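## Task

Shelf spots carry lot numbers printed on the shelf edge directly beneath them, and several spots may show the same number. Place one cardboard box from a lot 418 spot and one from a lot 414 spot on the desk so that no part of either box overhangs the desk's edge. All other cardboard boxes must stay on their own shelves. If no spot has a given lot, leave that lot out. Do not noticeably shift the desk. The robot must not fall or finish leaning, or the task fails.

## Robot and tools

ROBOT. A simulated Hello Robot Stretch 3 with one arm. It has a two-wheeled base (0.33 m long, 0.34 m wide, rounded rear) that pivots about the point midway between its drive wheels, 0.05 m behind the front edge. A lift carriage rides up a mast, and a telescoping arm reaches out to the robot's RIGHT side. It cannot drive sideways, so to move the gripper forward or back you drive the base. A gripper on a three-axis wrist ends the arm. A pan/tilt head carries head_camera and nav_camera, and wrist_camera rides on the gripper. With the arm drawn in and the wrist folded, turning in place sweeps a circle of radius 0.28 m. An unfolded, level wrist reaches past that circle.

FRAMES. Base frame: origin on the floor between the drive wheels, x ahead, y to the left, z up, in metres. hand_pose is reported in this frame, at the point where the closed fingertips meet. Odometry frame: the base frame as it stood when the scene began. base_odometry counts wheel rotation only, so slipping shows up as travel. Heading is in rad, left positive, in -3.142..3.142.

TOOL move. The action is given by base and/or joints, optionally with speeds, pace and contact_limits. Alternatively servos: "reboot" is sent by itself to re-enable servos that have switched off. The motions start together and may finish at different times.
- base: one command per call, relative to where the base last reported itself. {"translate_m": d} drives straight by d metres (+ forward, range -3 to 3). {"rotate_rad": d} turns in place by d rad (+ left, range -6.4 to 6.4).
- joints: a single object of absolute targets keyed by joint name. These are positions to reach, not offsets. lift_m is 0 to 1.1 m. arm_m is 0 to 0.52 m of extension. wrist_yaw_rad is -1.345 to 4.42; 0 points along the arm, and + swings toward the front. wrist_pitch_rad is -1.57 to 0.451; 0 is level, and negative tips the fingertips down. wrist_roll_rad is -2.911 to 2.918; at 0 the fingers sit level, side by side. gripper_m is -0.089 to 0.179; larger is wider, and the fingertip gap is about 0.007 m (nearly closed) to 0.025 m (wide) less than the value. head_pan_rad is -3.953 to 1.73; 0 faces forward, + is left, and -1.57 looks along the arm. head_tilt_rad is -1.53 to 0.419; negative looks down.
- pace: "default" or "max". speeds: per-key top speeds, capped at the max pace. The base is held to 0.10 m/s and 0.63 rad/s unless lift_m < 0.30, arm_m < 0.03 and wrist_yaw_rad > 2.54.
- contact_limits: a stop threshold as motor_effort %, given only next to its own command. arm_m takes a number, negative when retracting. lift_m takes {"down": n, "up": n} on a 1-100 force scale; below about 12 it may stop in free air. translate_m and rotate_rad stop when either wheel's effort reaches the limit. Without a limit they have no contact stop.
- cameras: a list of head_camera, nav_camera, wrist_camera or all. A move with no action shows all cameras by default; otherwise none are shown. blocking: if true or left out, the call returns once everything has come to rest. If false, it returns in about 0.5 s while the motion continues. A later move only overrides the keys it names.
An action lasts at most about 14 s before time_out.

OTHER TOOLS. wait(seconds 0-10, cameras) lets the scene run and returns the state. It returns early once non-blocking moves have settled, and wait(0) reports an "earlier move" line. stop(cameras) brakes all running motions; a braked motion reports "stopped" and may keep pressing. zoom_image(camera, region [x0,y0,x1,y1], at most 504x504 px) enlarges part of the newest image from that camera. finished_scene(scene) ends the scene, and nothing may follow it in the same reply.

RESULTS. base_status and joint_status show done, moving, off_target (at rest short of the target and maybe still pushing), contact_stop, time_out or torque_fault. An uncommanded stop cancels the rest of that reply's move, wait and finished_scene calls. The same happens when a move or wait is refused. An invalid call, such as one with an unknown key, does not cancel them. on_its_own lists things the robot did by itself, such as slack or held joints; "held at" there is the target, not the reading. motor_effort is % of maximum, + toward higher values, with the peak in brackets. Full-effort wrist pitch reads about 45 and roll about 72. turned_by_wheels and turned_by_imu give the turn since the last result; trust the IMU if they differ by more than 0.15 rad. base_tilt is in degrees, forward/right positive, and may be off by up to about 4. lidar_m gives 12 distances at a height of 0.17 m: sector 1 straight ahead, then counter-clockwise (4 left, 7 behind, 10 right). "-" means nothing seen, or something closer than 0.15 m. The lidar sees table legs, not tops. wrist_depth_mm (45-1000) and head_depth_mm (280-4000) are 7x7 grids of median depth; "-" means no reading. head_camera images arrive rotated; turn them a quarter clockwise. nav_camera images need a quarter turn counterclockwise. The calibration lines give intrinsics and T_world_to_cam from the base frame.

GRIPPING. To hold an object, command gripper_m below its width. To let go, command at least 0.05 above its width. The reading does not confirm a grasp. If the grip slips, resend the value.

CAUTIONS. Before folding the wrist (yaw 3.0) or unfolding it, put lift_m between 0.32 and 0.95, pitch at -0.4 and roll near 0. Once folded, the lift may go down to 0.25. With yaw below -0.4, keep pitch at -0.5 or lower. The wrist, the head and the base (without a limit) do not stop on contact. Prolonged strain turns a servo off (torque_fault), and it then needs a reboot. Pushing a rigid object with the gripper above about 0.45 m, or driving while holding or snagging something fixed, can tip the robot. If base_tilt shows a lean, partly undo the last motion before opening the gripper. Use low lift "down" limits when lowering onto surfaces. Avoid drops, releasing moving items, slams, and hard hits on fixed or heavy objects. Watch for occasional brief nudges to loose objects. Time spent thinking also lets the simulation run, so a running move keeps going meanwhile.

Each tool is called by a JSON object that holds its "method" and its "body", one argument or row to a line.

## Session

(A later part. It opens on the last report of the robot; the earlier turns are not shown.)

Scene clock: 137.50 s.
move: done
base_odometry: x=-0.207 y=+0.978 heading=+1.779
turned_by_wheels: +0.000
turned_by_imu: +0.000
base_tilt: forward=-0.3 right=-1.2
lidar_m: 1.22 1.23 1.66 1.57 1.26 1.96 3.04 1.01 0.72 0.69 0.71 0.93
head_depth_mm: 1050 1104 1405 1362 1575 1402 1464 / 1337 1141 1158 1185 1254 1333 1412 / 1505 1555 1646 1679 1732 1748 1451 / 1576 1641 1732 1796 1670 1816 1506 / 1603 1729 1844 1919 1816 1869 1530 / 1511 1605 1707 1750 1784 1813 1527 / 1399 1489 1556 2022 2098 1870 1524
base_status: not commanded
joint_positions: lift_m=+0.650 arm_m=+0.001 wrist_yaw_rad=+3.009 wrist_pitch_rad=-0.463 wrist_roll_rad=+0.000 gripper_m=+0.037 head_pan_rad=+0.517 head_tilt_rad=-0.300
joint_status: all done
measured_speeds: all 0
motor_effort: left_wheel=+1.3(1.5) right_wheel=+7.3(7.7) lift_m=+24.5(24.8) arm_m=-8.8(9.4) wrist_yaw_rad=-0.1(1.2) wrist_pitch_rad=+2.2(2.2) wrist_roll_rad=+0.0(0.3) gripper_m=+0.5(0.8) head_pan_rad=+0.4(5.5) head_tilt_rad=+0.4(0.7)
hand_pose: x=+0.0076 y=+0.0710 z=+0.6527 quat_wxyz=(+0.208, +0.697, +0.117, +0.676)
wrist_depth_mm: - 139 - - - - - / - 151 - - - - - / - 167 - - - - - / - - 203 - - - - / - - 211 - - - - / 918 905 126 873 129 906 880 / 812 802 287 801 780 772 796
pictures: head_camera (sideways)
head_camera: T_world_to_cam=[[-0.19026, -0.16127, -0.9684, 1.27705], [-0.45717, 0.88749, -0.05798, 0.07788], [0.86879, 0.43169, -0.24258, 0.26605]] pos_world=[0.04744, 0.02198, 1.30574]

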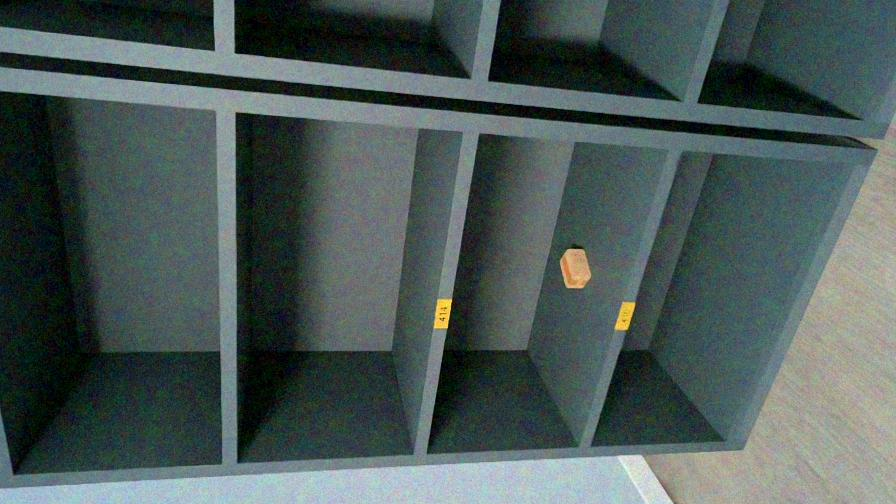

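{"method": "move", "body": {
  "base": {"translate_m":0.6},
  "pace": "max"
}}

{"method": "move", "body": {
  "base": {"rotate_rad":1.57},
  "pace": "max",
  "joints": {"wrist_pitch_rad":-0.4,"head_pan_rad":-1.57,"head_tilt_rad":-0.6}
}}

{"method": "move", "body": {
  "joints": {"wrist_yaw_rad":0,"gripper_m":0.179,"lift_m":0.7},
  "cameras": ["all"],
  "pace": "max"
}}

Scene clock: 182.20 s.
move: done
base_odometry: x=-0.331 y=+1.565 heading=+1.779
turned_by_wheels: +0.000
turned_by_imu: +0.000
base_tilt: forward=-0.4 right=-1.2
lidar_m: 1.06 0.65 1.32 1.60 1.53 2.21 3.64 0.98 0.70 0.66 0.68 0.85
head_depth_mm: 871 636 943 977 732 1067 929 / 777 649 953 1002 725 1110 925 / 568 568 665 727 686 891 889 / 563 584 611 645 673 710 761 / 1055 706 1152 1140 754 1141 855 / 1109 895 1225 1234 863 1152 938 / 1179 930 1301 1223 1418 1148 1000
base_status: done
joint_positions: lift_m=+0.650 arm_m=+0.001 wrist_yaw_rad=+3.009 wrist_pitch_rad=-0.463 wrist_roll_rad=+0.000 gripper_m=+0.037 head_pan_rad=+0.500 head_tilt_rad=-0.300
joint_status: not commanded
measured_speeds: all 0
motor_effort: left_wheel=+4.1(8.7) right_wheel=+4.5(15.2) lift_m=+26.4(27.1) arm_m=-5.9(8.3) wrist_yaw_rad=-0.5(1.9) wrist_pitch_rad=+2.1(2.3) wrist_roll_rad=-0.1(0.3) gripper_m=+0.4(1.0) head_pan_rad=-2.5(3.8) head_tilt_rad=+2.1(3.1)
hand_pose: x=+0.0076 y=+0.0710 z=+0.6527 quat_wxyz=(+0.208, +0.697, +0.117, +0.676)
wrist_depth_mm: - 139 - - - - - / - 151 - - - - - / - 166 - - - - - / - - 203 - - - - / - - 211 - - - - / 933 917 126 883 129 901 - / 818 817 287 791 784 783 779
pictures: none

Scene clock: 185.63 s.
move: done
base_odometry: x=-0.331 y=+1.565 heading=-2.934
turned_by_wheels: +1.570
turned_by_imu: +1.545
base_tilt: forward=-0.3 right=-1.3
lidar_m: 1.60 1.52 2.19 3.63 1.00 0.70 0.66 0.68 0.85 1.06 0.65 1.32
head_depth_mm: 879 970 918 1217 1105 967 1177 / 873 964 897 1208 1098 962 1168 / 872 952 822 1203 1055 951 1160 / 862 950 876 1187 1080 951 1155 / 859 947 861 1187 1077 945 1152 / 852 937 851 1152 1068 936 1142 / 830 852 787 735 865 878 1052
base_status: done
joint_positions: lift_m=+0.650 arm_m=+0.001 wrist_yaw_rad=+3.009 wrist_pitch_rad=-0.421 wrist_roll_rad=+0.000 gripper_m=+0.037 head_pan_rad=-1.571 head_tilt_rad=-0.603
joint_status: all done
measured_speeds: all 0
motor_effort: left_wheel=-8.8(12.8) right_wheel=+8.5(12.6) lift_m=+27.3(28.1) arm_m=-13.2(13.2) wrist_yaw_rad=-0.9(2.0) wrist_pitch_rad=+3.4(4.6) wrist_roll_rad=-0.2(0.3) gripper_m=+0.4(1.0) head_pan_rad=+3.6(6.3) head_tilt_rad=+2.5(6.7)
hand_pose: x=+0.0083 y=+0.0766 z=+0.6621 quat_wxyz=(+0.193, +0.699, +0.102, +0.681)
wrist_depth_mm: - 137 - - - - - / - 148 - - - - - / - 163 - - - - - / - 188 207 - - - - / - - 204 - - - - / 954 945 128 914 129 935 915 / 837 827 267 818 794 807 800
pictures: none

Scene clock: 187.60 s.
move: done
base_odometry: x=-0.331 y=+1.565 heading=-2.934
turned_by_wheels: +0.000
turned_by_imu: +0.000
base_tilt: forward=-0.3 right=-1.2
lidar_m: 1.60 1.53 2.18 3.65 1.00 0.70 0.66 0.68 0.85 1.06 0.65 1.32
head_depth_mm: 880 967 925 1223 1110 975 1172 / 874 962 907 1203 1104 961 1162 / 868 956 821 1194 1058 956 1153 / 863 947 883 1185 1084 951 1149 / 856 942 873 1175 1078 943 1144 / 853 934 859 1146 1073 934 1137 / 825 845 785 733 861 881 1048
base_status: not commanded
joint_positions: lift_m=+0.700 arm_m=+0.001 wrist_yaw_rad=+0.003 wrist_pitch_rad=-0.418 wrist_roll_rad=+0.000 gripper_m=+0.179 head_pan_rad=-1.570 head_tilt_rad=-0.600
joint_status: all done
measured_speeds: all 0
motor_effort: left_wheel=-8.1(8.7) right_wheel=+8.8(9.4) lift_m=+30.5(33.5) arm_m=-11.2(13.3) wrist_yaw_rad=-2.4(7.1) wrist_pitch_rad=+2.9(3.4) wrist_roll_rad=+0.0(0.3) gripper_m=+0.5(84.1) head_pan_rad=+3.5(4.2) head_tilt_rad=+2.9(4.7)
hand_pose: x=-0.0208 y=-0.3699 z=+0.7126 quat_wxyz=(+0.692, +0.148, -0.691, -0.146)
wrist_depth_mm: - - - - - - 743 / - - - - - - 777 / - - - - 606 - - / - - - - - - - / - 142 - - - - - / - 126 - - - - - / - - - - - - 105
pictures: head_camera (sideways), nav_camera (sideways), wrist_camera
head_camera: T_world_to_cam=[[-0.04669, 0.52021, -0.85276, 1.12526], [0.9975, -0.02112, -0.06749, 0.08136], [-0.05312, -0.85378, -0.51792, 0.62991]] pos_world=[0.00484, -0.04585, 1.29131]
nav_camera: T_world_to_cam=[[0.01746, -0.54277, 0.8397, -1.04964], [-0.99979, -0.01846, 0.00886, 0.04479], [0.01069, -0.83968, -0.54298, 0.65982]] pos_world=[0.05606, -0.01485, 1.23925]
wrist_camera: T_world_to_cam=[[-0.99888, -0.03994, -0.02545, -0.01082], [-0.0025, 0.58115, -0.81379, 0.82742], [0.04729, -0.81282, -0.5806, 0.28022]] pos_world=[-0.02199, -0.25352, 0.83577]

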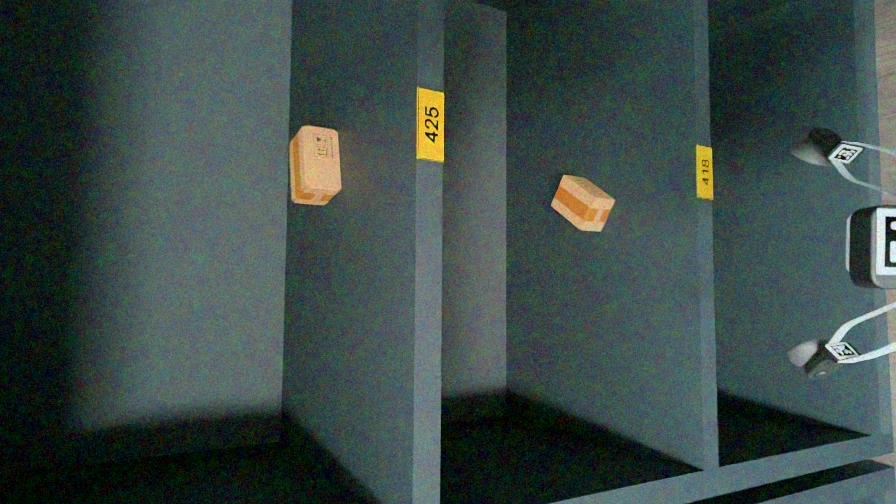

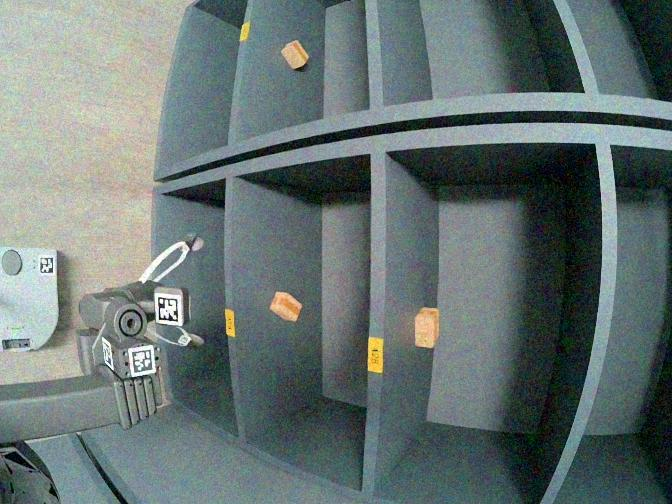

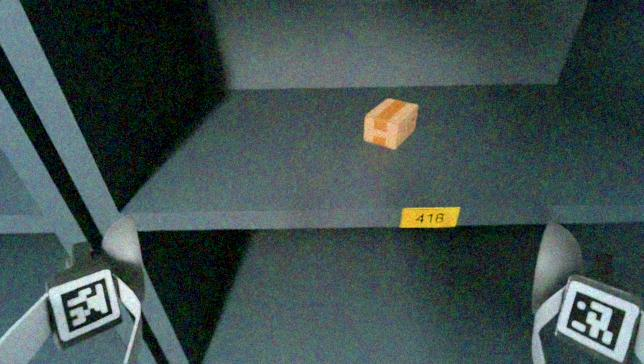

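{"method": "move", "body": {
  "base": {"translate_m":-0.015},
  "joints": {"wrist_yaw_rad":-0.38,"wrist_pitch_rad":-0.28,"lift_m":0.57}
}}

{"method": "move", "body": {
  "joints": {"arm_m":0.3,"lift_m":0.53},
  "cameras": ["wrist_camera","head_camera"]
}}

Scene clock: 219.87 s.
move: done
base_odometry: x=-0.317 y=+1.568 heading=-2.934
turned_by_wheels: +0.000
turned_by_imu: +0.000
base_tilt: forward=-0.3 right=-1.1
lidar_m: 1.62 1.53 1.72 3.63 0.98 0.68 0.65 0.67 0.84 1.06 0.66 1.34
head_depth_mm: 881 970 929 1214 1115 973 1177 / 876 962 912 1211 1103 966 1168 / 869 956 823 1201 1063 957 1170 / 862 953 885 1183 1082 955 1157 / 860 943 873 1176 1079 945 1155 / 852 936 860 1171 1074 940 1145 / 833 901 794 779 913 890 1069
base_status: done
joint_positions: lift_m=+0.570 arm_m=+0.001 wrist_yaw_rad=-0.377 wrist_pitch_rad=-0.301 wrist_roll_rad=+0.000 gripper_m=+0.179 head_pan_rad=-1.570 head_tilt_rad=-0.600
joint_status: all done
measured_speeds: all 0
motor_effort: left_wheel=-7.8(12.4) right_wheel=-3.5(8.1) lift_m=+26.1(30.7) arm_m=-8.4(9.9) wrist_yaw_rad=-3.1(6.0) wrist_pitch_rad=+3.4(5.8) wrist_roll_rad=+0.0(0.3) gripper_m=+0.7(1.1) head_pan_rad=+3.1(4.2) head_tilt_rad=+3.6(4.3)
hand_pose: x=-0.1090 y=-0.3664 z=+0.6097 quat_wxyz=(+0.667, -0.027, -0.706, -0.236)
wrist_depth_mm: - - - - 861 - 477 / - - 550 - - - - / - - 532 - - 558 - / - - - - - - - / - 143 - - - - - / - 126 - - - 733 - / - - - - 770 777 105
pictures: none

Scene clock: 223.30 s.
move: done
base_odometry: x=-0.317 y=+1.568 heading=-2.934
turned_by_wheels: +0.000
turned_by_imu: +0.000
base_tilt: forward=-0.2 right=-1.1
lidar_m: 1.62 1.54 1.71 3.64 0.98 0.68 0.65 0.67 0.84 1.06 0.66 1.33
head_depth_mm: 877 968 924 1222 1107 969 1175 / 873 962 912 1208 1100 962 1157 / 871 955 821 1196 1055 718 598 / 864 952 885 1191 1082 714 1128 / 859 947 872 1178 1080 946 1150 / 853 938 859 1168 1078 938 1147 / 831 899 793 779 913 896 1073
base_status: not commanded
joint_positions: lift_m=+0.530 arm_m=+0.300 wrist_yaw_rad=-0.377 wrist_pitch_rad=-0.301 wrist_roll_rad=+0.000 gripper_m=+0.179 head_pan_rad=-1.570 head_tilt_rad=-0.600
joint_status: all done
measured_speeds: all 0
motor_effort: left_wheel=-7.8(8.4) right_wheel=-3.0(4.4) lift_m=+30.8(32.8) arm_m=+13.6(15.6) wrist_yaw_rad=-2.3(4.8) wrist_pitch_rad=+3.4(3.5) wrist_roll_rad=-0.1(0.6) gripper_m=+0.7(1.1) head_pan_rad=+2.9(3.7) head_tilt_rad=+2.7(3.9)
hand_pose: x=-0.1090 y=-0.6658 z=+0.5698 quat_wxyz=(+0.667, -0.027, -0.706, -0.235)
wrist_depth_mm: - - - - - 592 - / - - - - - - - / - - 257 300 - - - / 299 299 267 295 295 291 290 / 236 225 232 233 231 230 240 / 122 180 192 191 190 191 198 / - 159 164 163 162 168 105
pictures: head_camera (sideways), wrist_camera
head_camera: T_world_to_cam=[[-0.04675, 0.5199, -0.85295, 1.12549], [0.9975, -0.02102, -0.06749, 0.08136], [-0.05302, -0.85397, -0.51761, 0.6295]] pos_world=[0.00484, -0.04585, 1.29131]
wrist_camera: T_world_to_cam=[[-0.94335, 0.33113, -0.02096, 0.13619], [0.17677, 0.44812, -0.87632, 0.84954], [-0.28078, -0.83039, -0.48127, -0.14307]] pos_world=[-0.06188, -0.54459, 0.67847]

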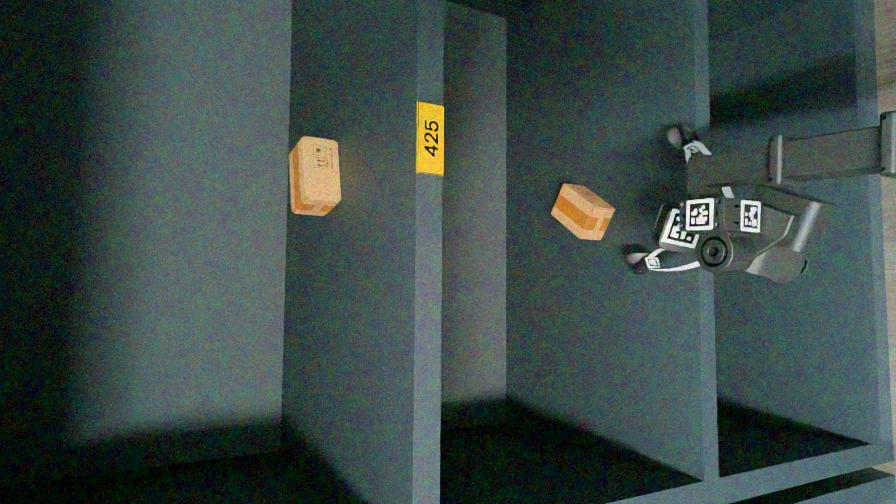

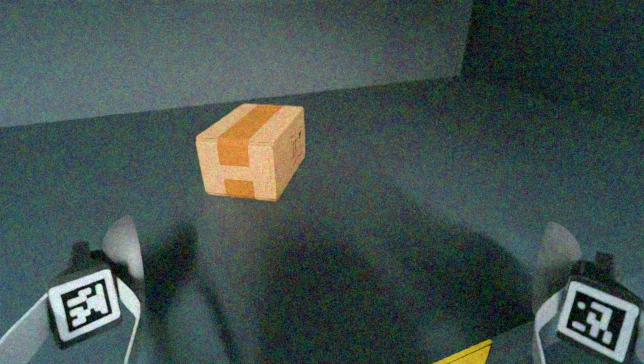

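{"method": "move", "body": {
  "base": {"translate_m":0.012},
  "joints": {"lift_m":0.508}
}}

{"method": "move", "body": {
  "joints": {"arm_m":0.46},
  "contact_limits": {"arm_m":35},
  "cameras": ["wrist_camera","head_camera"]
}}

Scene clock: 236.10 s.
move: done
base_odometry: x=-0.328 y=+1.566 heading=-2.934
turned_by_wheels: +0.000
turned_by_imu: +0.000
base_tilt: forward=-0.2 right=-1.2
lidar_m: 1.61 1.53 2.19 3.64 1.00 0.70 0.66 0.68 0.85 1.06 0.65 1.32
head_depth_mm: 882 967 922 1213 1113 968 1177 / 876 965 910 1209 1105 961 1166 / 868 954 822 1198 1056 895 591 / 866 952 882 1194 1088 737 1123 / 857 945 871 1176 1079 946 1154 / 853 937 859 1156 1070 938 1152 / 829 858 795 742 869 881 1043
base_status: done
joint_positions: lift_m=+0.508 arm_m=+0.300 wrist_yaw_rad=-0.379 wrist_pitch_rad=-0.292 wrist_roll_rad=+0.001 gripper_m=+0.179 head_pan_rad=-1.570 head_tilt_rad=-0.600
joint_status: all done
measured_speeds: all 0
motor_effort: left_wheel=+4.1(7.2) right_wheel=+7.2(10.5) lift_m=+23.0(28.3) arm_m=+12.5(13.6) wrist_yaw_rad=-1.2(4.3) wrist_pitch_rad=+1.6(3.4) wrist_roll_rad=-0.5(0.7) gripper_m=+0.7(1.2) head_pan_rad=+3.3(3.6) head_tilt_rad=+2.8(3.1)
hand_pose: x=-0.1098 y=-0.6665 z=+0.5500 quat_wxyz=(+0.668, -0.031, -0.706, -0.233)
wrist_depth_mm: - - - - - 604 - / - - - - - - - / - - 252 304 326 323 322 / 261 261 258 257 256 255 251 / 205 194 202 201 201 200 199 / - 141 166 165 165 164 187 / 133 142 141 140 140 154 105
pictures: none

Scene clock: 238.53 s.
move: done
base_odometry: x=-0.328 y=+1.566 heading=-2.934
turned_by_wheels: +0.000
turned_by_imu: +0.000
base_tilt: forward=-0.3 right=-1.1
lidar_m: 1.61 1.53 2.20 3.64 1.00 0.70 0.66 0.68 0.85 1.06 0.65 1.32
head_depth_mm: 878 967 925 1219 1116 973 1173 / 877 959 909 1202 1099 966 1165 / 869 958 821 1198 1063 764 588 / 863 948 887 1183 1044 894 1157 / 858 942 868 1175 1083 944 1148 / 856 935 858 1156 1074 937 1151 / 828 857 793 741 870 880 1044
base_status: not commanded
joint_positions: lift_m=+0.508 arm_m=+0.460 wrist_yaw_rad=-0.379 wrist_pitch_rad=-0.290 wrist_roll_rad=+0.001 gripper_m=+0.179 head_pan_rad=-1.570 head_tilt_rad=-0.600
joint_status: all done
measured_speeds: all 0
motor_effort: left_wheel=+4.4(4.7) right_wheel=+7.1(7.5) lift_m=+28.6(30.0) arm_m=+14.5(15.1) wrist_yaw_rad=+0.3(2.9) wrist_pitch_rad=+1.4(1.8) wrist_roll_rad=-0.5(0.8) gripper_m=+0.7(1.0) head_pan_rad=+2.4(3.5) head_tilt_rad=+2.3(3.1)
contact_limits: arm_m 35 (drawing in: default 31, maximum 55; extending or still: default 40, maximum 69)
hand_pose: x=-0.1098 y=-0.8267 z=+0.5505 quat_wxyz=(+0.668, -0.032, -0.706, -0.232)
wrist_depth_mm: 280 300 324 - - - - / 295 318 336 - - 498 - / 307 327 311 330 326 323 323 / 262 261 260 152 231 253 253 / 205 194 194 119 192 200 199 / - 141 155 113 159 164 - / 133 137 134 127 132 140 107
pictures: head_camera (sideways), wrist_camera
head_camera: T_world_to_cam=[[-0.04675, 0.5199, -0.85295, 1.12549], [0.9975, -0.02102, -0.06749, 0.08136], [-0.05302, -0.85397, -0.51761, 0.6295]] pos_world=[0.00484, -0.04585, 1.29131]
wrist_camera: T_world_to_cam=[[-0.94264, 0.3331, -0.02163, 0.19035], [0.17509, 0.43823, -0.88165, 0.89937], [-0.28419, -0.83487, -0.47141, -0.29568]] pos_world=[-0.06207, -0.70438, 0.65766]

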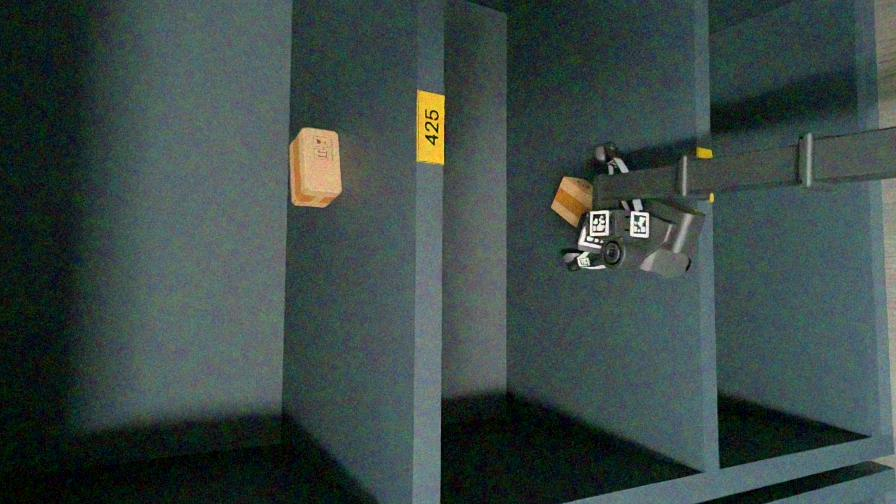

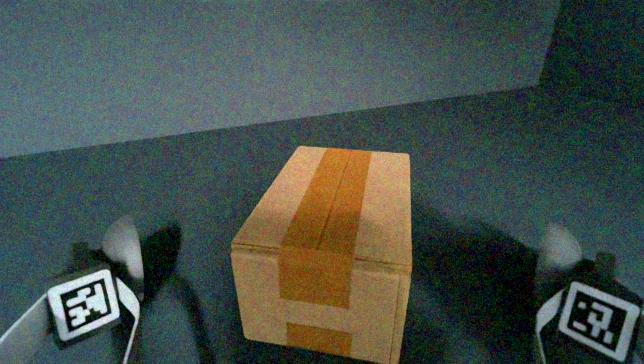

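{"method": "move", "body": {
  "joints": {"arm_m":0.485},
  "contact_limits": {"arm_m":35}
}}

{"method": "move", "body": {
  "joints": {"gripper_m":0.0}
}}

{"method": "move", "body": {
  "joints": {"lift_m":0.56},
  "cameras": ["wrist_camera","head_camera"]
}}

Scene clock: 245.30 s.
move: done
base_odometry: x=-0.328 y=+1.566 heading=-2.934
turned_by_wheels: +0.000
turned_by_imu: +0.000
base_tilt: forward=-0.3 right=-1.2
lidar_m: 1.60 1.53 2.19 3.63 0.99 0.70 0.66 0.68 0.85 1.06 0.65 1.32
head_depth_mm: 880 967 931 1215 1115 968 1172 / 874 962 907 1209 1099 965 1165 / 868 958 824 1199 1053 723 588 / 866 948 889 1182 1043 895 1149 / 859 945 870 1181 1077 948 1150 / 853 938 859 1159 1068 939 1148 / 828 858 793 743 873 879 1046
base_status: not commanded
joint_positions: lift_m=+0.508 arm_m=+0.485 wrist_yaw_rad=-0.379 wrist_pitch_rad=-0.289 wrist_roll_rad=+0.001 gripper_m=+0.179 head_pan_rad=-1.570 head_tilt_rad=-0.600
joint_status: all done
measured_speeds: all 0
motor_effort: left_wheel=+4.5(4.6) right_wheel=+7.2(7.7) lift_m=+25.6(27.0) arm_m=+14.3(15.6) wrist_yaw_rad=-1.3(2.3) wrist_pitch_rad=+1.2(1.4) wrist_roll_rad=-0.3(0.7) gripper_m=+0.5(1.0) head_pan_rad=+2.6(3.0) head_tilt_rad=+1.6(2.2)
contact_limits: arm_m 35 (drawing in: default 31, maximum 55; extending or still: default 40, maximum 69)
hand_pose: x=-0.1099 y=-0.8517 z=+0.5505 quat_wxyz=(+0.668, -0.032, -0.706, -0.232)
wrist_depth_mm: 260 279 304 329 - - 447 / 276 294 323 - - - - / 291 312 332 330 329 326 324 / 261 260 260 160 161 255 254 / 205 195 204 119 124 199 199 / - 142 161 98 97 164 - / 134 137 137 92 88 139 107
pictures: none

Scene clock: 247.63 s.
move: done
base_odometry: x=-0.328 y=+1.566 heading=-2.934
turned_by_wheels: +0.000
turned_by_imu: +0.000
base_tilt: forward=-0.2 right=-1.1
lidar_m: 1.61 1.52 2.19 3.65 0.99 0.70 0.66 0.68 0.85 1.06 0.65 1.33
head_depth_mm: 880 967 922 1215 1113 968 1177 / 874 961 906 1207 1101 966 1166 / 869 956 824 1199 1057 721 586 / 862 950 882 1186 1049 895 1155 / 860 940 869 1178 1078 948 1149 / 852 935 857 1155 1072 937 1147 / 830 859 792 744 868 879 1035
base_status: not commanded
joint_positions: lift_m=+0.508 arm_m=+0.485 wrist_yaw_rad=-0.379 wrist_pitch_rad=-0.277 wrist_roll_rad=+0.001 gripper_m=+0.002 head_pan_rad=-1.570 head_tilt_rad=-0.600
joint_status: all done
measured_speeds: all 0
motor_effort: left_wheel=+4.3(4.6) right_wheel=+6.5(7.5) lift_m=+24.4(26.2) arm_m=+1.1(14.6) wrist_yaw_rad=-0.9(2.7) wrist_pitch_rad=-1.1(1.3) wrist_roll_rad=-0.3(0.7) gripper_m=-37.4(98.7) head_pan_rad=+2.9(3.0) head_tilt_rad=+1.3(2.5)
contact_limits: arm_m 35 (drawing in: default 31, maximum 55; extending or still: default 40, maximum 69)
hand_pose: x=-0.1103 y=-0.8528 z=+0.5535 quat_wxyz=(+0.669, -0.036, -0.706, -0.228)
wrist_depth_mm: 261 280 306 330 - - 454 / 275 294 323 - - - - / 288 311 328 323 323 - 318 / 272 272 269 284 250 265 262 / 211 210 155 123 129 206 205 / 173 165 127 101 104 162 168 / 150 136 106 93 89 127 142
pictures: none

Scene clock: 248.93 s.
move: done
base_odometry: x=-0.328 y=+1.566 heading=-2.934
turned_by_wheels: +0.000
turned_by_imu: +0.000
base_tilt: forward=-0.3 right=-1.2
lidar_m: 1.61 1.53 2.20 3.65 0.99 0.70 0.66 0.68 0.85 1.06 0.65 1.32
head_depth_mm: 881 967 927 1214 1111 973 1175 / 874 956 909 1197 1102 961 1166 / 870 961 822 1190 1025 653 1128 / 864 949 888 1188 787 922 1159 / 860 943 870 1176 1078 944 1151 / 851 938 861 1155 1069 938 1147 / 827 859 792 742 870 884 1043
base_status: not commanded
joint_positions: lift_m=+0.560 arm_m=+0.485 wrist_yaw_rad=-0.379 wrist_pitch_rad=-0.302 wrist_roll_rad=+0.001 gripper_m=+0.004 head_pan_rad=-1.570 head_tilt_rad=-0.600
joint_status: all done
measured_speeds: all 0
motor_effort: left_wheel=+3.7(4.7) right_wheel=+6.4(7.5) lift_m=+30.9(35.6) arm_m=-6.8(6.8) wrist_yaw_rad=-0.4(2.2) wrist_pitch_rad=+3.6(3.8) wrist_roll_rad=-0.7(0.7) gripper_m=-16.3(37.6) head_pan_rad=+2.6(2.9) head_tilt_rad=+1.1(2.1)
contact_limits: arm_m 35 (drawing in: default 31, maximum 55; extending or still: default 40, maximum 69)
hand_pose: x=-0.1094 y=-0.8505 z=+0.5995 quat_wxyz=(+0.666, -0.027, -0.707, -0.237)
wrist_depth_mm: 259 279 303 331 - - 447 / 276 295 324 - - - - / 289 313 335 - - - - / 308 325 321 161 160 315 331 / 282 282 152 124 130 276 274 / 233 225 127 101 105 221 228 / 204 185 104 93 89 183 194
pictures: head_camera (sideways), wrist_camera
head_camera: T_world_to_cam=[[-0.04675, 0.5199, -0.85295, 1.12549], [0.9975, -0.02102, -0.06749, 0.08136], [-0.05302, -0.85397, -0.51761, 0.6295]] pos_world=[0.00484, -0.04585, 1.29131]
wrist_camera: T_world_to_cam=[[-0.94251, 0.33344, -0.02211, 0.2004], [0.17918, 0.44841, -0.87568, 0.95845], [-0.28207, -0.8293, -0.48238, -0.28083]] pos_world=[-0.06208, -0.7295, 0.70827]

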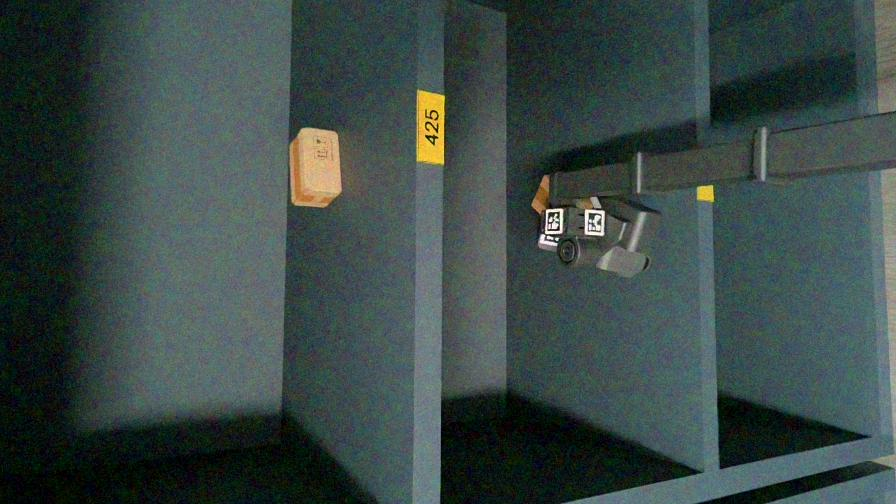

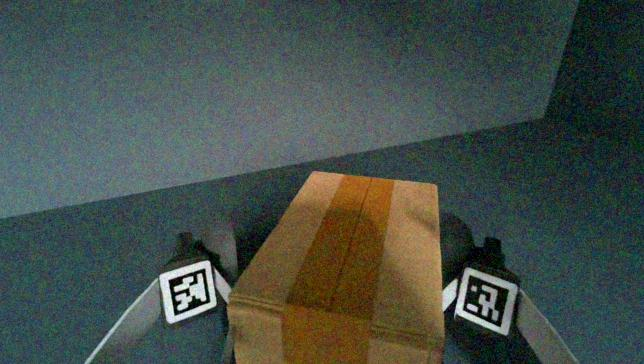

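{"method": "move", "body": {
  "joints": {"arm_m":0.0}
}}

{"method": "move", "body": {
  "base": {"translate_m":0.27}
}}

{"method": "move", "body": {
  "base": {"rotate_rad":1.6},
  "joints": {"lift_m":0.9,"wrist_yaw_rad":0}
}}

{"method": "move", "body": {
  "base": {"translate_m":1.1},
  "cameras": ["head_camera","nav_camera","wrist_camera"]
}}

Scene clock: 264.77 s.
move: done
base_odometry: x=-0.328 y=+1.566 heading=-2.934
turned_by_wheels: +0.000
turned_by_imu: +0.000
base_tilt: forward=-0.3 right=-1.3
lidar_m: 1.61 1.53 2.20 3.65 1.00 0.70 0.66 0.68 0.85 1.06 0.65 1.32
head_depth_mm: 881 969 928 1219 1110 972 1182 / 874 960 910 1197 1104 961 1169 / 866 958 824 1193 1096 957 1162 / 864 949 885 1182 1088 949 1154 / 859 943 872 1179 1080 944 1144 / 851 938 859 1161 1072 940 1147 / 828 857 794 741 869 880 1046
base_status: not commanded
joint_positions: lift_m=+0.560 arm_m=+0.001 wrist_yaw_rad=-0.379 wrist_pitch_rad=-0.302 wrist_roll_rad=+0.001 gripper_m=+0.004 head_pan_rad=-1.570 head_tilt_rad=-0.600
joint_status: all done
measured_speeds: all 0
motor_effort: left_wheel=+4.1(5.1) right_wheel=+6.8(7.8) lift_m=+24.1(28.4) arm_m=-12.0(14.6) wrist_yaw_rad=-1.1(2.9) wrist_pitch_rad=+3.6(3.7) wrist_roll_rad=-0.6(0.7) gripper_m=-16.3(17.1) head_pan_rad=+1.4(2.6) head_tilt_rad=+0.2(1.5)
hand_pose: x=-0.1094 y=-0.3661 z=+0.5994 quat_wxyz=(+0.666, -0.027, -0.707, -0.237)
wrist_depth_mm: - - - - - - 496 / - - - - - - 547 / - - - - - 561 - / - - - 160 160 - - / - - 149 124 130 647 - / - - 127 101 105 - - / - 92 103 93 89 123 -
pictures: none

Scene clock: 268.60 s.
move: done
base_odometry: x=-0.593 y=+1.510 heading=-2.935
turned_by_wheels: +0.000
turned_by_imu: +0.000
base_tilt: forward=-0.2 right=-1.2
lidar_m: 1.34 1.37 1.33 3.66 1.39 0.98 0.92 0.95 1.10 0.59 1.07 1.09
head_depth_mm: 868 957 918 708 1113 971 1181 / 864 948 917 702 1099 962 1167 / 854 945 897 695 1099 962 1159 / 830 908 773 665 1052 922 1155 / 477 527 586 664 762 867 1090 / 818 905 801 668 1070 913 1147 / 841 918 851 666 1062 907 1144
base_status: done
joint_positions: lift_m=+0.560 arm_m=+0.001 wrist_yaw_rad=-0.379 wrist_pitch_rad=-0.302 wrist_roll_rad=+0.001 gripper_m=+0.004 head_pan_rad=-1.570 head_tilt_rad=-0.600
joint_status: not commanded
measured_speeds: all 0
motor_effort: left_wheel=+0.4(10.7) right_wheel=+10.4(12.0) lift_m=+25.7(26.3) arm_m=-7.7(12.7) wrist_yaw_rad=-1.5(2.8) wrist_pitch_rad=+3.7(3.8) wrist_roll_rad=-0.4(0.8) gripper_m=-16.2(17.1) head_pan_rad=+1.8(2.4) head_tilt_rad=-0.3(1.1)
hand_pose: x=-0.1094 y=-0.3661 z=+0.5994 quat_wxyz=(+0.666, -0.027, -0.707, -0.237)
wrist_depth_mm: - - - - - 934 - / - - - - - - - / - - - - - - - / - - - 161 - - 732 / - - 149 124 130 - 780 / - - 127 101 105 124 862 / - 92 103 93 88 740 768
pictures: none

Scene clock: 272.53 s.
move: done
base_odometry: x=-0.593 y=+1.510 heading=-1.335
turned_by_wheels: +1.600
turned_by_imu: +1.574
base_tilt: forward=-0.2 right=-1.3
lidar_m: 3.65 1.37 0.97 0.92 0.95 1.10 0.59 1.07 1.08 1.34 1.38 1.34
head_depth_mm: 1132 1249 1390 1564 1753 1543 - / 1117 1228 1372 1548 1740 1583 - / 1109 1216 1353 1524 1659 1401 - / 1110 1212 1343 1512 1630 - - / 1097 1207 1333 1511 1649 1425 1220 / 1096 1196 1333 1503 1660 1458 1219 / 1086 1196 1327 1491 1669 1446 1216
base_status: done
joint_positions: lift_m=+0.900 arm_m=+0.001 wrist_yaw_rad=-0.003 wrist_pitch_rad=-0.303 wrist_roll_rad=+0.001 gripper_m=+0.004 head_pan_rad=-1.570 head_tilt_rad=-0.600
joint_status: all done
measured_speeds: all 0
motor_effort: left_wheel=-8.1(12.6) right_wheel=+9.4(12.7) lift_m=+31.0(34.7) arm_m=-12.8(13.4) wrist_yaw_rad=+2.2(5.6) wrist_pitch_rad=+3.7(3.9) wrist_roll_rad=-0.3(0.7) gripper_m=-16.9(17.1) head_pan_rad=+1.6(2.3) head_tilt_rad=+0.0(1.4)
hand_pose: x=-0.0221 y=-0.3830 z=+0.9393 quat_wxyz=(+0.699, +0.106, -0.699, -0.108)
wrist_depth_mm: - - - - - - - / - - - - - - - / - - - - - - - / - - - - - - - / - - 151 124 130 - - / - 124 127 101 105 127 - / - - 103 93 88 - -
pictures: none

Scene clock: 284.67 s.
move: done
base_odometry: x=-0.336 y=+0.441 heading=-1.335
turned_by_wheels: +0.000
turned_by_imu: -0.001
base_tilt: forward=-0.3 right=-1.0
lidar_m: 2.59 1.44 1.02 0.97 1.00 1.33 1.68 1.90 1.38 0.88 0.75 1.40
head_depth_mm: 1097 1202 1326 1487 1705 1581 - / 1094 1199 1340 1500 1618 1531 - / 1084 1189 1328 1118 828 1397 - / 1080 1186 1317 1098 795 - - / 1075 1183 1303 1090 816 1380 1219 / 1068 1178 1307 1080 809 1376 1209 / 1069 1172 1301 1071 805 1329 1185
base_status: done
joint_positions: lift_m=+0.900 arm_m=+0.001 wrist_yaw_rad=-0.003 wrist_pitch_rad=-0.303 wrist_roll_rad=+0.001 gripper_m=+0.004 head_pan_rad=-1.570 head_tilt_rad=-0.600
joint_status: not commanded
measured_speeds: all 0
motor_effort: left_wheel=+5.3(9.0) right_wheel=+5.0(13.8) lift_m=+24.1(32.0) arm_m=-9.6(13.5) wrist_yaw_rad=+2.0(3.5) wrist_pitch_rad=+3.7(3.9) wrist_roll_rad=-0.3(0.9) gripper_m=-16.4(17.0) head_pan_rad=+0.5(2.0) head_tilt_rad=-1.6(2.5)
hand_pose: x=-0.0221 y=-0.3830 z=+0.9393 quat_wxyz=(+0.699, +0.106, -0.699, -0.108)
wrist_depth_mm: - - - - - - - / - - - - - - - / - - - - - - - / - - - 152 - - - / - - 149 124 130 - - / - - 127 101 105 - - / - 125 103 93 88 - -
pictures: head_camera (sideways), nav_camera (sideways), wrist_camera
head_camera: T_world_to_cam=[[-0.04675, 0.5199, -0.85295, 1.12549], [0.9975, -0.02102, -0.06749, 0.08136], [-0.05302, -0.85397, -0.51761, 0.6295]] pos_world=[0.00484, -0.04585, 1.29131]
nav_camera: T_world_to_cam=[[0.01752, -0.54246, 0.8399, -1.04989], [-0.99979, -0.01866, 0.0088, 0.04486], [0.01089, -0.83987, -0.54267, 0.65943]] pos_world=[0.05606, -0.01485, 1.23925]
wrist_camera: T_world_to_cam=[[-0.99908, -0.03665, -0.02223, -0.00854], [0.00174, 0.48348, -0.87535, 1.03992], [0.04283, -0.87459, -0.48297, 0.28586]] pos_world=[-0.02259, -0.25308, 1.04817]

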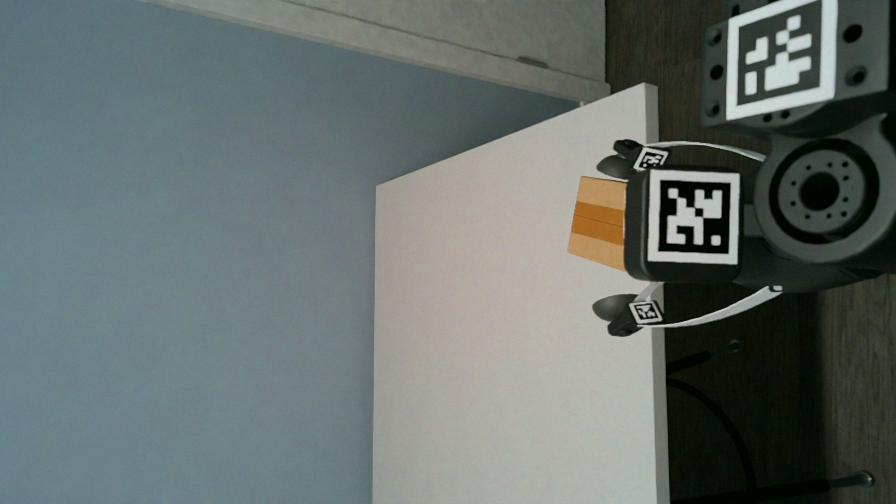

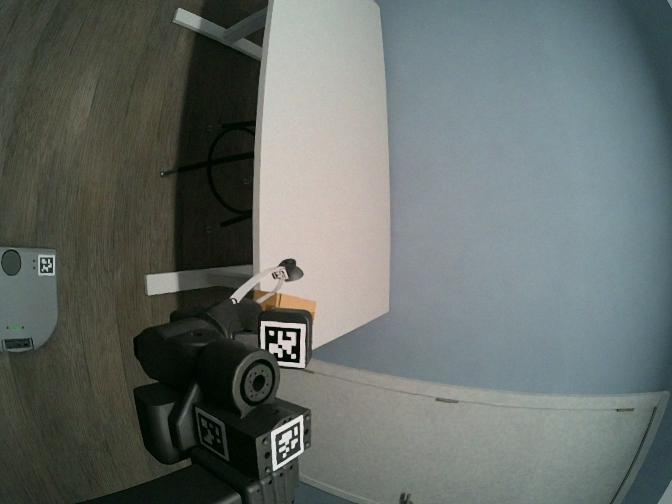

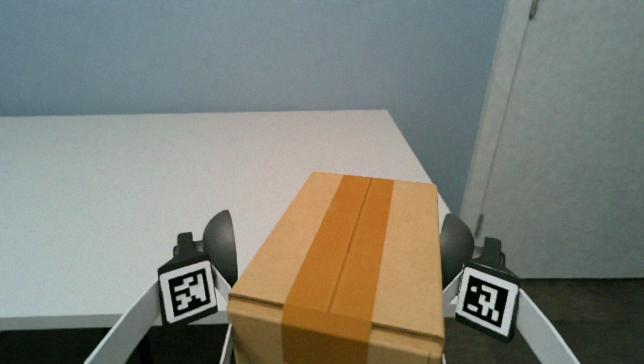

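{"method": "move", "body": {
  "base": {"translate_m":0.12},
  "joints": {"arm_m":0.42}
}}

{"method": "move", "body": {
  "joints": {"lift_m":0.76}
}}

{"method": "move", "body": {
  "joints": {"lift_m":0.70},
  "speeds": {"lift_m":0.03},
  "contact_limits": {"lift_m":{"down":13}},
  "cameras": ["wrist_camera","head_camera"]
}}

Scene clock: 303.80 s.
move: done
base_odometry: x=-0.308 y=+0.324 heading=-1.335
turned_by_wheels: +0.000
turned_by_imu: +0.000
base_tilt: forward=-0.3 right=-1.2
lidar_m: 2.47 1.44 1.02 0.97 1.00 1.33 1.80 1.92 1.37 0.89 0.70 1.30
head_depth_mm: 1087 1198 1343 1426 - - 1244 / 1084 1196 1286 388 777 1449 1240 / 1083 1193 537 974 830 1357 1205 / 1080 1181 1254 959 823 1389 1230 / 1067 1175 1305 1088 816 1342 1224 / 1065 1171 1296 1080 812 1348 1194 / 1057 1160 1289 1065 803 1365 1215
base_status: done
joint_positions: lift_m=+0.900 arm_m=+0.420 wrist_yaw_rad=-0.003 wrist_pitch_rad=-0.303 wrist_roll_rad=+0.001 gripper_m=+0.004 head_pan_rad=-1.570 head_tilt_rad=-0.600
joint_status: all done
measured_speeds: all 0
motor_effort: left_wheel=+1.0(10.3) right_wheel=+10.1(11.8) lift_m=+25.6(26.6) arm_m=+12.4(15.4) wrist_yaw_rad=+1.8(3.1) wrist_pitch_rad=+3.7(3.9) wrist_roll_rad=-0.6(0.7) gripper_m=-16.4(16.9) head_pan_rad=+0.2(1.4) head_tilt_rad=-2.6(3.7)
hand_pose: x=-0.0221 y=-0.8024 z=+0.9393 quat_wxyz=(+0.699, +0.106, -0.699, -0.108)
wrist_depth_mm: - - - - - - - / - - - - - - - / - - - - - - - / - - - 152 151 - - / - - 149 124 130 - - / - - 127 101 105 - - / - 92 103 93 88 117 346
pictures: none

Scene clock: 305.90 s.
move: done
base_odometry: x=-0.308 y=+0.324 heading=-1.335
turned_by_wheels: +0.000
turned_by_imu: +0.000
base_tilt: forward=-0.3 right=-1.3
lidar_m: 2.47 1.44 1.02 0.98 1.00 1.33 1.80 1.92 1.37 0.89 0.70 1.30
head_depth_mm: 1094 1204 1336 1496 872 1458 304 / 1085 1194 1327 1175 498 377 320 / 1081 1191 1321 621 614 1357 1213 / 1073 1187 1317 879 771 1392 1224 / 1074 1174 1306 1085 818 1340 1215 / 1068 1175 1292 1081 810 1344 1197 / 1060 1164 1293 1069 807 1366 1210
base_status: not commanded
joint_positions: lift_m=+0.760 arm_m=+0.420 wrist_yaw_rad=-0.003 wrist_pitch_rad=-0.303 wrist_roll_rad=+0.001 gripper_m=+0.004 head_pan_rad=-1.570 head_tilt_rad=-0.600
joint_status: all done
measured_speeds: all 0
motor_effort: left_wheel=+0.4(0.9) right_wheel=+10.2(11.5) lift_m=+25.1(26.0) arm_m=+8.2(13.2) wrist_yaw_rad=+1.1(2.8) wrist_pitch_rad=+3.8(3.9) wrist_roll_rad=-0.5(0.7) gripper_m=-16.7(17.0) head_pan_rad=+0.5(0.9) head_tilt_rad=-2.9(3.9)
hand_pose: x=-0.0221 y=-0.8023 z=+0.7992 quat_wxyz=(+0.699, +0.106, -0.699, -0.108)
wrist_depth_mm: - - - - - - - / - - - - - - - / - - - - - - - / - - - 152 151 - - / - - 149 124 130 - - / - - 127 101 105 - - / - 92 103 93 88 117 -
pictures: none

Scene clock: 308.33 s.
move: done
base_odometry: x=-0.308 y=+0.324 heading=-1.335
turned_by_wheels: +0.000
turned_by_imu: +0.000
base_tilt: forward=-0.3 right=-1.1
lidar_m: 2.47 1.44 1.02 0.97 1.00 1.33 1.80 1.92 1.37 0.89 0.70 1.30
head_depth_mm: 1092 1200 1334 1502 872 1456 1251 / 1082 1193 1326 1166 836 441 370 / 1084 1184 1325 1120 629 1325 1210 / 1075 1183 1312 1102 664 1394 1226 / 1074 1176 1304 1096 820 1348 1230 / 1070 1169 1301 1086 813 1334 1191 / 1064 1169 1295 1067 806 1379 1213
base_status: not commanded
joint_positions: lift_m=+0.700 arm_m=+0.420 wrist_yaw_rad=-0.003 wrist_pitch_rad=-0.299 wrist_roll_rad=+0.001 gripper_m=+0.004 head_pan_rad=-1.570 head_tilt_rad=-0.600
joint_status: all done
measured_speeds: all 0
motor_effort: left_wheel=+0.3(1.0) right_wheel=+10.3(11.3) lift_m=+22.6(27.8) arm_m=+2.1(8.3) wrist_yaw_rad=+1.3(2.9) wrist_pitch_rad=+3.0(3.9) wrist_roll_rad=-0.3(0.8) gripper_m=-16.2(17.2) head_pan_rad=+0.1(1.0) head_tilt_rad=-3.7(4.5)
contact_limits: lift_m down 13 (down: maximum 72; up: maximum 65)
hand_pose: x=-0.0221 y=-0.8028 z=+0.7403 quat_wxyz=(+0.699, +0.105, -0.699, -0.106)
wrist_depth_mm: - - - - - - - / - - - - - - - / - - - - - - - / - - - 151 150 - - / - - 148 124 129 - - / - - 127 101 105 - - / - 92 103 93 88 117 -
pictures: head_camera (sideways), wrist_camera
head_camera: T_world_to_cam=[[-0.04675, 0.5199, -0.85295, 1.12549], [0.9975, -0.02102, -0.06749, 0.08136], [-0.05302, -0.85397, -0.51761, 0.6295]] pos_world=[0.00484, -0.04585, 1.29131]
wrist_camera: T_world_to_cam=[[-0.99908, -0.03678, -0.02199, -0.02864], [0.00164, 0.47998, -0.87728, 1.06733], [0.04282, -0.87651, -0.47948, -0.18154]] pos_world=[-0.02259, -0.67248, 0.84866]

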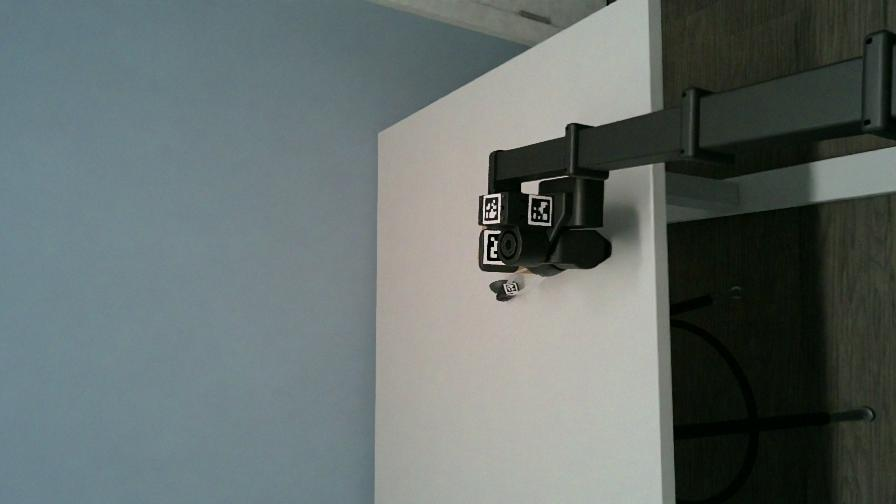

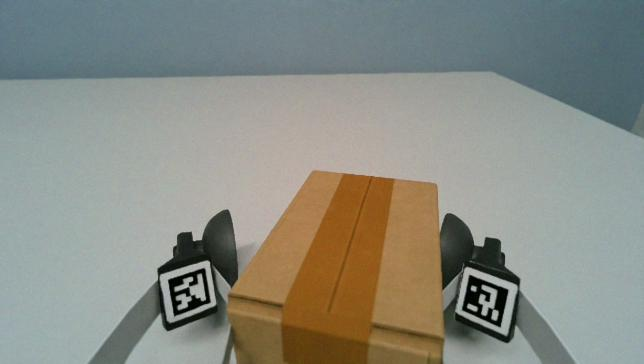

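{"method": "move", "body": {
  "joints": {"lift_m":0.64},
  "speeds": {"lift_m":0.03},
  "contact_limits": {"lift_m":{"down":13}},
  "cameras": ["wrist_camera"]
}}

Scene clock: 317.27 s.
move: contact_stop
base_odometry: x=-0.308 y=+0.324 heading=-1.335
turned_by_wheels: +0.000
turned_by_imu: +0.000
base_tilt: forward=-0.4 right=-1.2
lidar_m: 2.47 1.44 1.03 0.97 1.00 1.33 1.80 1.91 1.38 0.89 0.70 1.31
head_depth_mm: 1091 1196 1330 1503 870 1461 1247 / 1090 1196 1332 1177 837 505 385 / 1086 1186 1321 1111 640 1275 1207 / 1079 1175 1318 1106 672 1395 1225 / 1071 1173 1312 1090 815 1349 1219 / 1067 1174 1302 1082 812 1346 1189 / 1062 1162 1293 1073 808 1367 1213
base_status: not commanded
joint_positions: lift_m=+0.678 arm_m=+0.420 wrist_yaw_rad=-0.002 wrist_pitch_rad=-0.206 wrist_roll_rad=+0.002 gripper_m=+0.004 head_pan_rad=-1.570 head_tilt_rad=-0.600
joint_status: lift_m contact_stop (moved -0.022 of -0.060)
measured_speeds: translate_m=+0.000 rotate_rad=+0.000 lift_m=+0.003 arm_m=+0.000 wrist_yaw_rad=+0.000 wrist_pitch_rad=-0.024 wrist_roll_rad=+0.000 head_pan_rad=+0.000 head_tilt_rad=+0.000
on_its_own: lift_m is slack since a contact_stop (your +0.640 is given up); wrist_pitch_rad is at rest, and its effort (-13.8) is outside its rest range (-8 to +12)
motor_effort: left_wheel=+0.8(1.0) right_wheel=+4.8(10.5) lift_m=+24.2(24.2) arm_m=-11.3(11.3) wrist_yaw_rad=+2.1(2.8) wrist_pitch_rad=-13.8(23.9) wrist_roll_rad=-0.6(1.2) gripper_m=-16.7(17.0) head_pan_rad=-0.3(0.9) head_tilt_rad=-3.6(5.3)
contact_limits: lift_m down 13 (down: maximum 72; up: maximum 65)
hand_pose: x=-0.0220 y=-0.8108 z=+0.7404 quat_wxyz=(+0.703, +0.072, -0.704, -0.074)
wrist_depth_mm: - - - - - - - / - - - - - - - / - - - - - - - / - - - 151 150 - - / - - 148 123 128 - - / - - 104 99 102 - - / - - 103 94 88 117 -
wrist_camera: T_world_to_cam=[[-0.99905, -0.0389, -0.01947, -0.03249], [0.00243, 0.39699, -0.91782, 1.03405], [0.04343, -0.917, -0.39652, -0.28288]] pos_world=[-0.02269, -0.67117, 0.83627]

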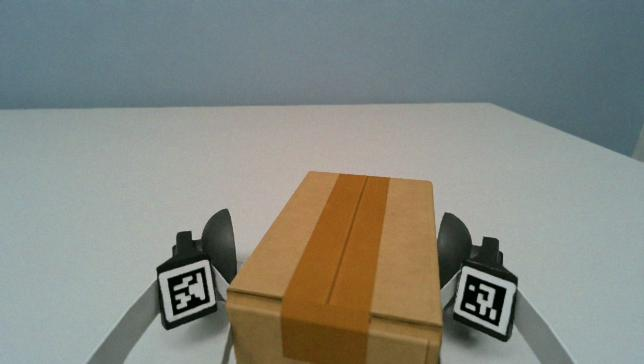

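{"method": "move", "body": {
  "joints": {"lift_m":0.696},
  "speeds": {"lift_m":0.03}
}}

{"method": "move", "body": {
  "joints": {"gripper_m":0.13}
}}

{"method": "move", "body": {
  "joints": {"arm_m":0.2},
  "cameras": ["wrist_camera"]
}}

Scene clock: 323.23 s.
move: done
base_odometry: x=-0.308 y=+0.324 heading=-1.335
turned_by_wheels: +0.000
turned_by_imu: +0.000
base_tilt: forward=-0.3 right=-1.1
lidar_m: 2.47 1.44 1.02 0.98 1.01 1.33 1.80 1.91 1.38 0.89 0.70 1.31
head_depth_mm: 1087 1198 1339 1507 871 1459 1254 / 1087 1192 1329 1171 832 445 375 / 1082 1187 1319 1109 634 1308 1212 / 1073 1185 1312 1103 666 1395 1226 / 1075 1174 1312 1089 818 1346 1222 / 1064 1164 1291 1077 812 1340 1195 / 1061 1161 1295 1070 806 1368 1216
base_status: not commanded
joint_positions: lift_m=+0.696 arm_m=+0.420 wrist_yaw_rad=-0.001 wrist_pitch_rad=-0.282 wrist_roll_rad=+0.002 gripper_m=+0.004 head_pan_rad=-1.570 head_tilt_rad=-0.600
joint_status: all done
measured_speeds: all 0
motor_effort: left_wheel=+0.6(0.9) right_wheel=+5.0(5.7) lift_m=+31.0(31.0) arm_m=-1.0(3.8) wrist_yaw_rad=+0.2(1.7) wrist_pitch_rad=+0.0(8.2) wrist_roll_rad=-0.8(1.1) gripper_m=-16.3(17.0) head_pan_rad=-0.8(1.1) head_tilt_rad=-5.6(5.9)
hand_pose: x=-0.0218 y=-0.8044 z=+0.7403 quat_wxyz=(+0.700, +0.099, -0.701, -0.100)
wrist_depth_mm: - - - - - - - / - - - - - - - / - - - - - - - / - - - 151 143 - - / - - 147 121 124 - - / - - 104 99 102 - - / - 93 103 94 89 117 -
pictures: none

Scene clock: 325.03 s.
move: done
base_odometry: x=-0.308 y=+0.324 heading=-1.335
turned_by_wheels: +0.000
turned_by_imu: +0.000
base_tilt: forward=-0.3 right=-1.1
lidar_m: 2.47 1.45 1.03 0.98 1.01 1.33 1.80 1.91 1.37 0.89 0.70 1.30
head_depth_mm: 1092 1195 1335 1501 868 1461 1250 / 1089 1193 1327 1172 835 445 374 / 1083 1188 1323 1110 634 1304 1214 / 1075 1178 1316 1105 666 1399 1230 / 1075 1180 1308 1092 817 1343 1226 / 1070 1168 1303 1080 812 1330 1190 / 1064 1170 1296 1073 806 1366 1210
base_status: not commanded
joint_positions: lift_m=+0.696 arm_m=+0.420 wrist_yaw_rad=+0.000 wrist_pitch_rad=-0.285 wrist_roll_rad=+0.002 gripper_m=+0.130 head_pan_rad=-1.570 head_tilt_rad=-0.600
joint_status: all done
measured_speeds: all 0
motor_effort: left_wheel=+0.9(1.1) right_wheel=+5.2(5.5) lift_m=+25.6(30.9) arm_m=+6.0(6.4) wrist_yaw_rad=-1.8(1.9) wrist_pitch_rad=+0.5(0.5) wrist_roll_rad=-0.7(1.0) gripper_m=+1.3(80.7) head_pan_rad=-0.8(1.3) head_tilt_rad=-5.0(6.0)
hand_pose: x=-0.0214 y=-0.8041 z=+0.7395 quat_wxyz=(+0.699, +0.101, -0.700, -0.101)
wrist_depth_mm: - - - - - - - / - - - - - - - / - - - - - - - / - - - 151 149 - - / - - - 124 129 144 - / - 125 106 102 101 123 - / - 121 104 95 90 - -
pictures: none

Scene clock: 327.90 s.
move: done
base_odometry: x=-0.308 y=+0.324 heading=-1.335
turned_by_wheels: +0.000
turned_by_imu: +0.000
base_tilt: forward=-0.4 right=-1.2
lidar_m: 2.47 1.44 1.02 0.97 1.00 1.33 1.80 1.91 1.38 0.89 0.70 1.30
head_depth_mm: 1089 1200 1335 1503 871 1456 1248 / 1084 1192 1333 1178 837 467 376 / 1088 1184 1319 1108 828 453 1124 / 1080 1183 1312 1102 820 471 1171 / 1070 1182 1306 1092 816 1349 1224 / 1074 1177 1294 1078 810 1340 1196 / 1067 1164 1291 1069 806 1367 1210
base_status: not commanded
joint_positions: lift_m=+0.696 arm_m=+0.200 wrist_yaw_rad=+0.000 wrist_pitch_rad=-0.287 wrist_roll_rad=+0.002 gripper_m=+0.130 head_pan_rad=-1.570 head_tilt_rad=-0.600
joint_status: all done
measured_speeds: all 0
motor_effort: left_wheel=+0.2(1.1) right_wheel=+5.0(5.9) lift_m=+24.0(26.7) arm_m=-13.1(15.1) wrist_yaw_rad=-0.1(1.8) wrist_pitch_rad=+0.9(1.0) wrist_roll_rad=-0.9(1.2) gripper_m=+0.6(1.8) head_pan_rad=-1.1(1.4) head_tilt_rad=-4.8(5.7)
hand_pose: x=-0.0214 y=-0.5839 z=+0.7390 quat_wxyz=(+0.699, +0.101, -0.700, -0.102)
wrist_depth_mm: - - - - - - - / - - - 321 - - - / - - - 296 - - - / - - - - - - - / - - - - - 144 - / - 125 - - - 123 - / - 121 - - - - -
wrist_camera: T_world_to_cam=[[-0.99896, -0.03952, -0.02264, -0.02109], [0.00142, 0.4699, -0.88272, 0.95925], [0.04553, -0.88184, -0.46935, -0.00089]] pos_world=[-0.02239, -0.45236, 0.84585]

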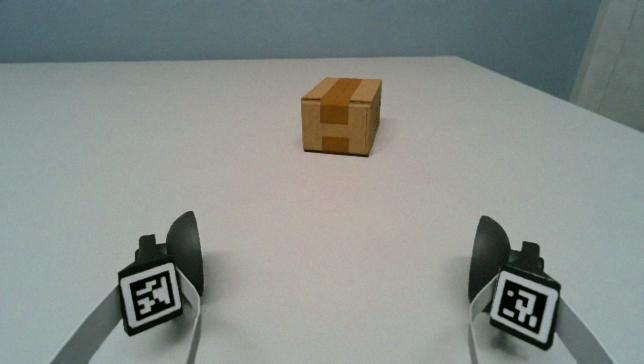

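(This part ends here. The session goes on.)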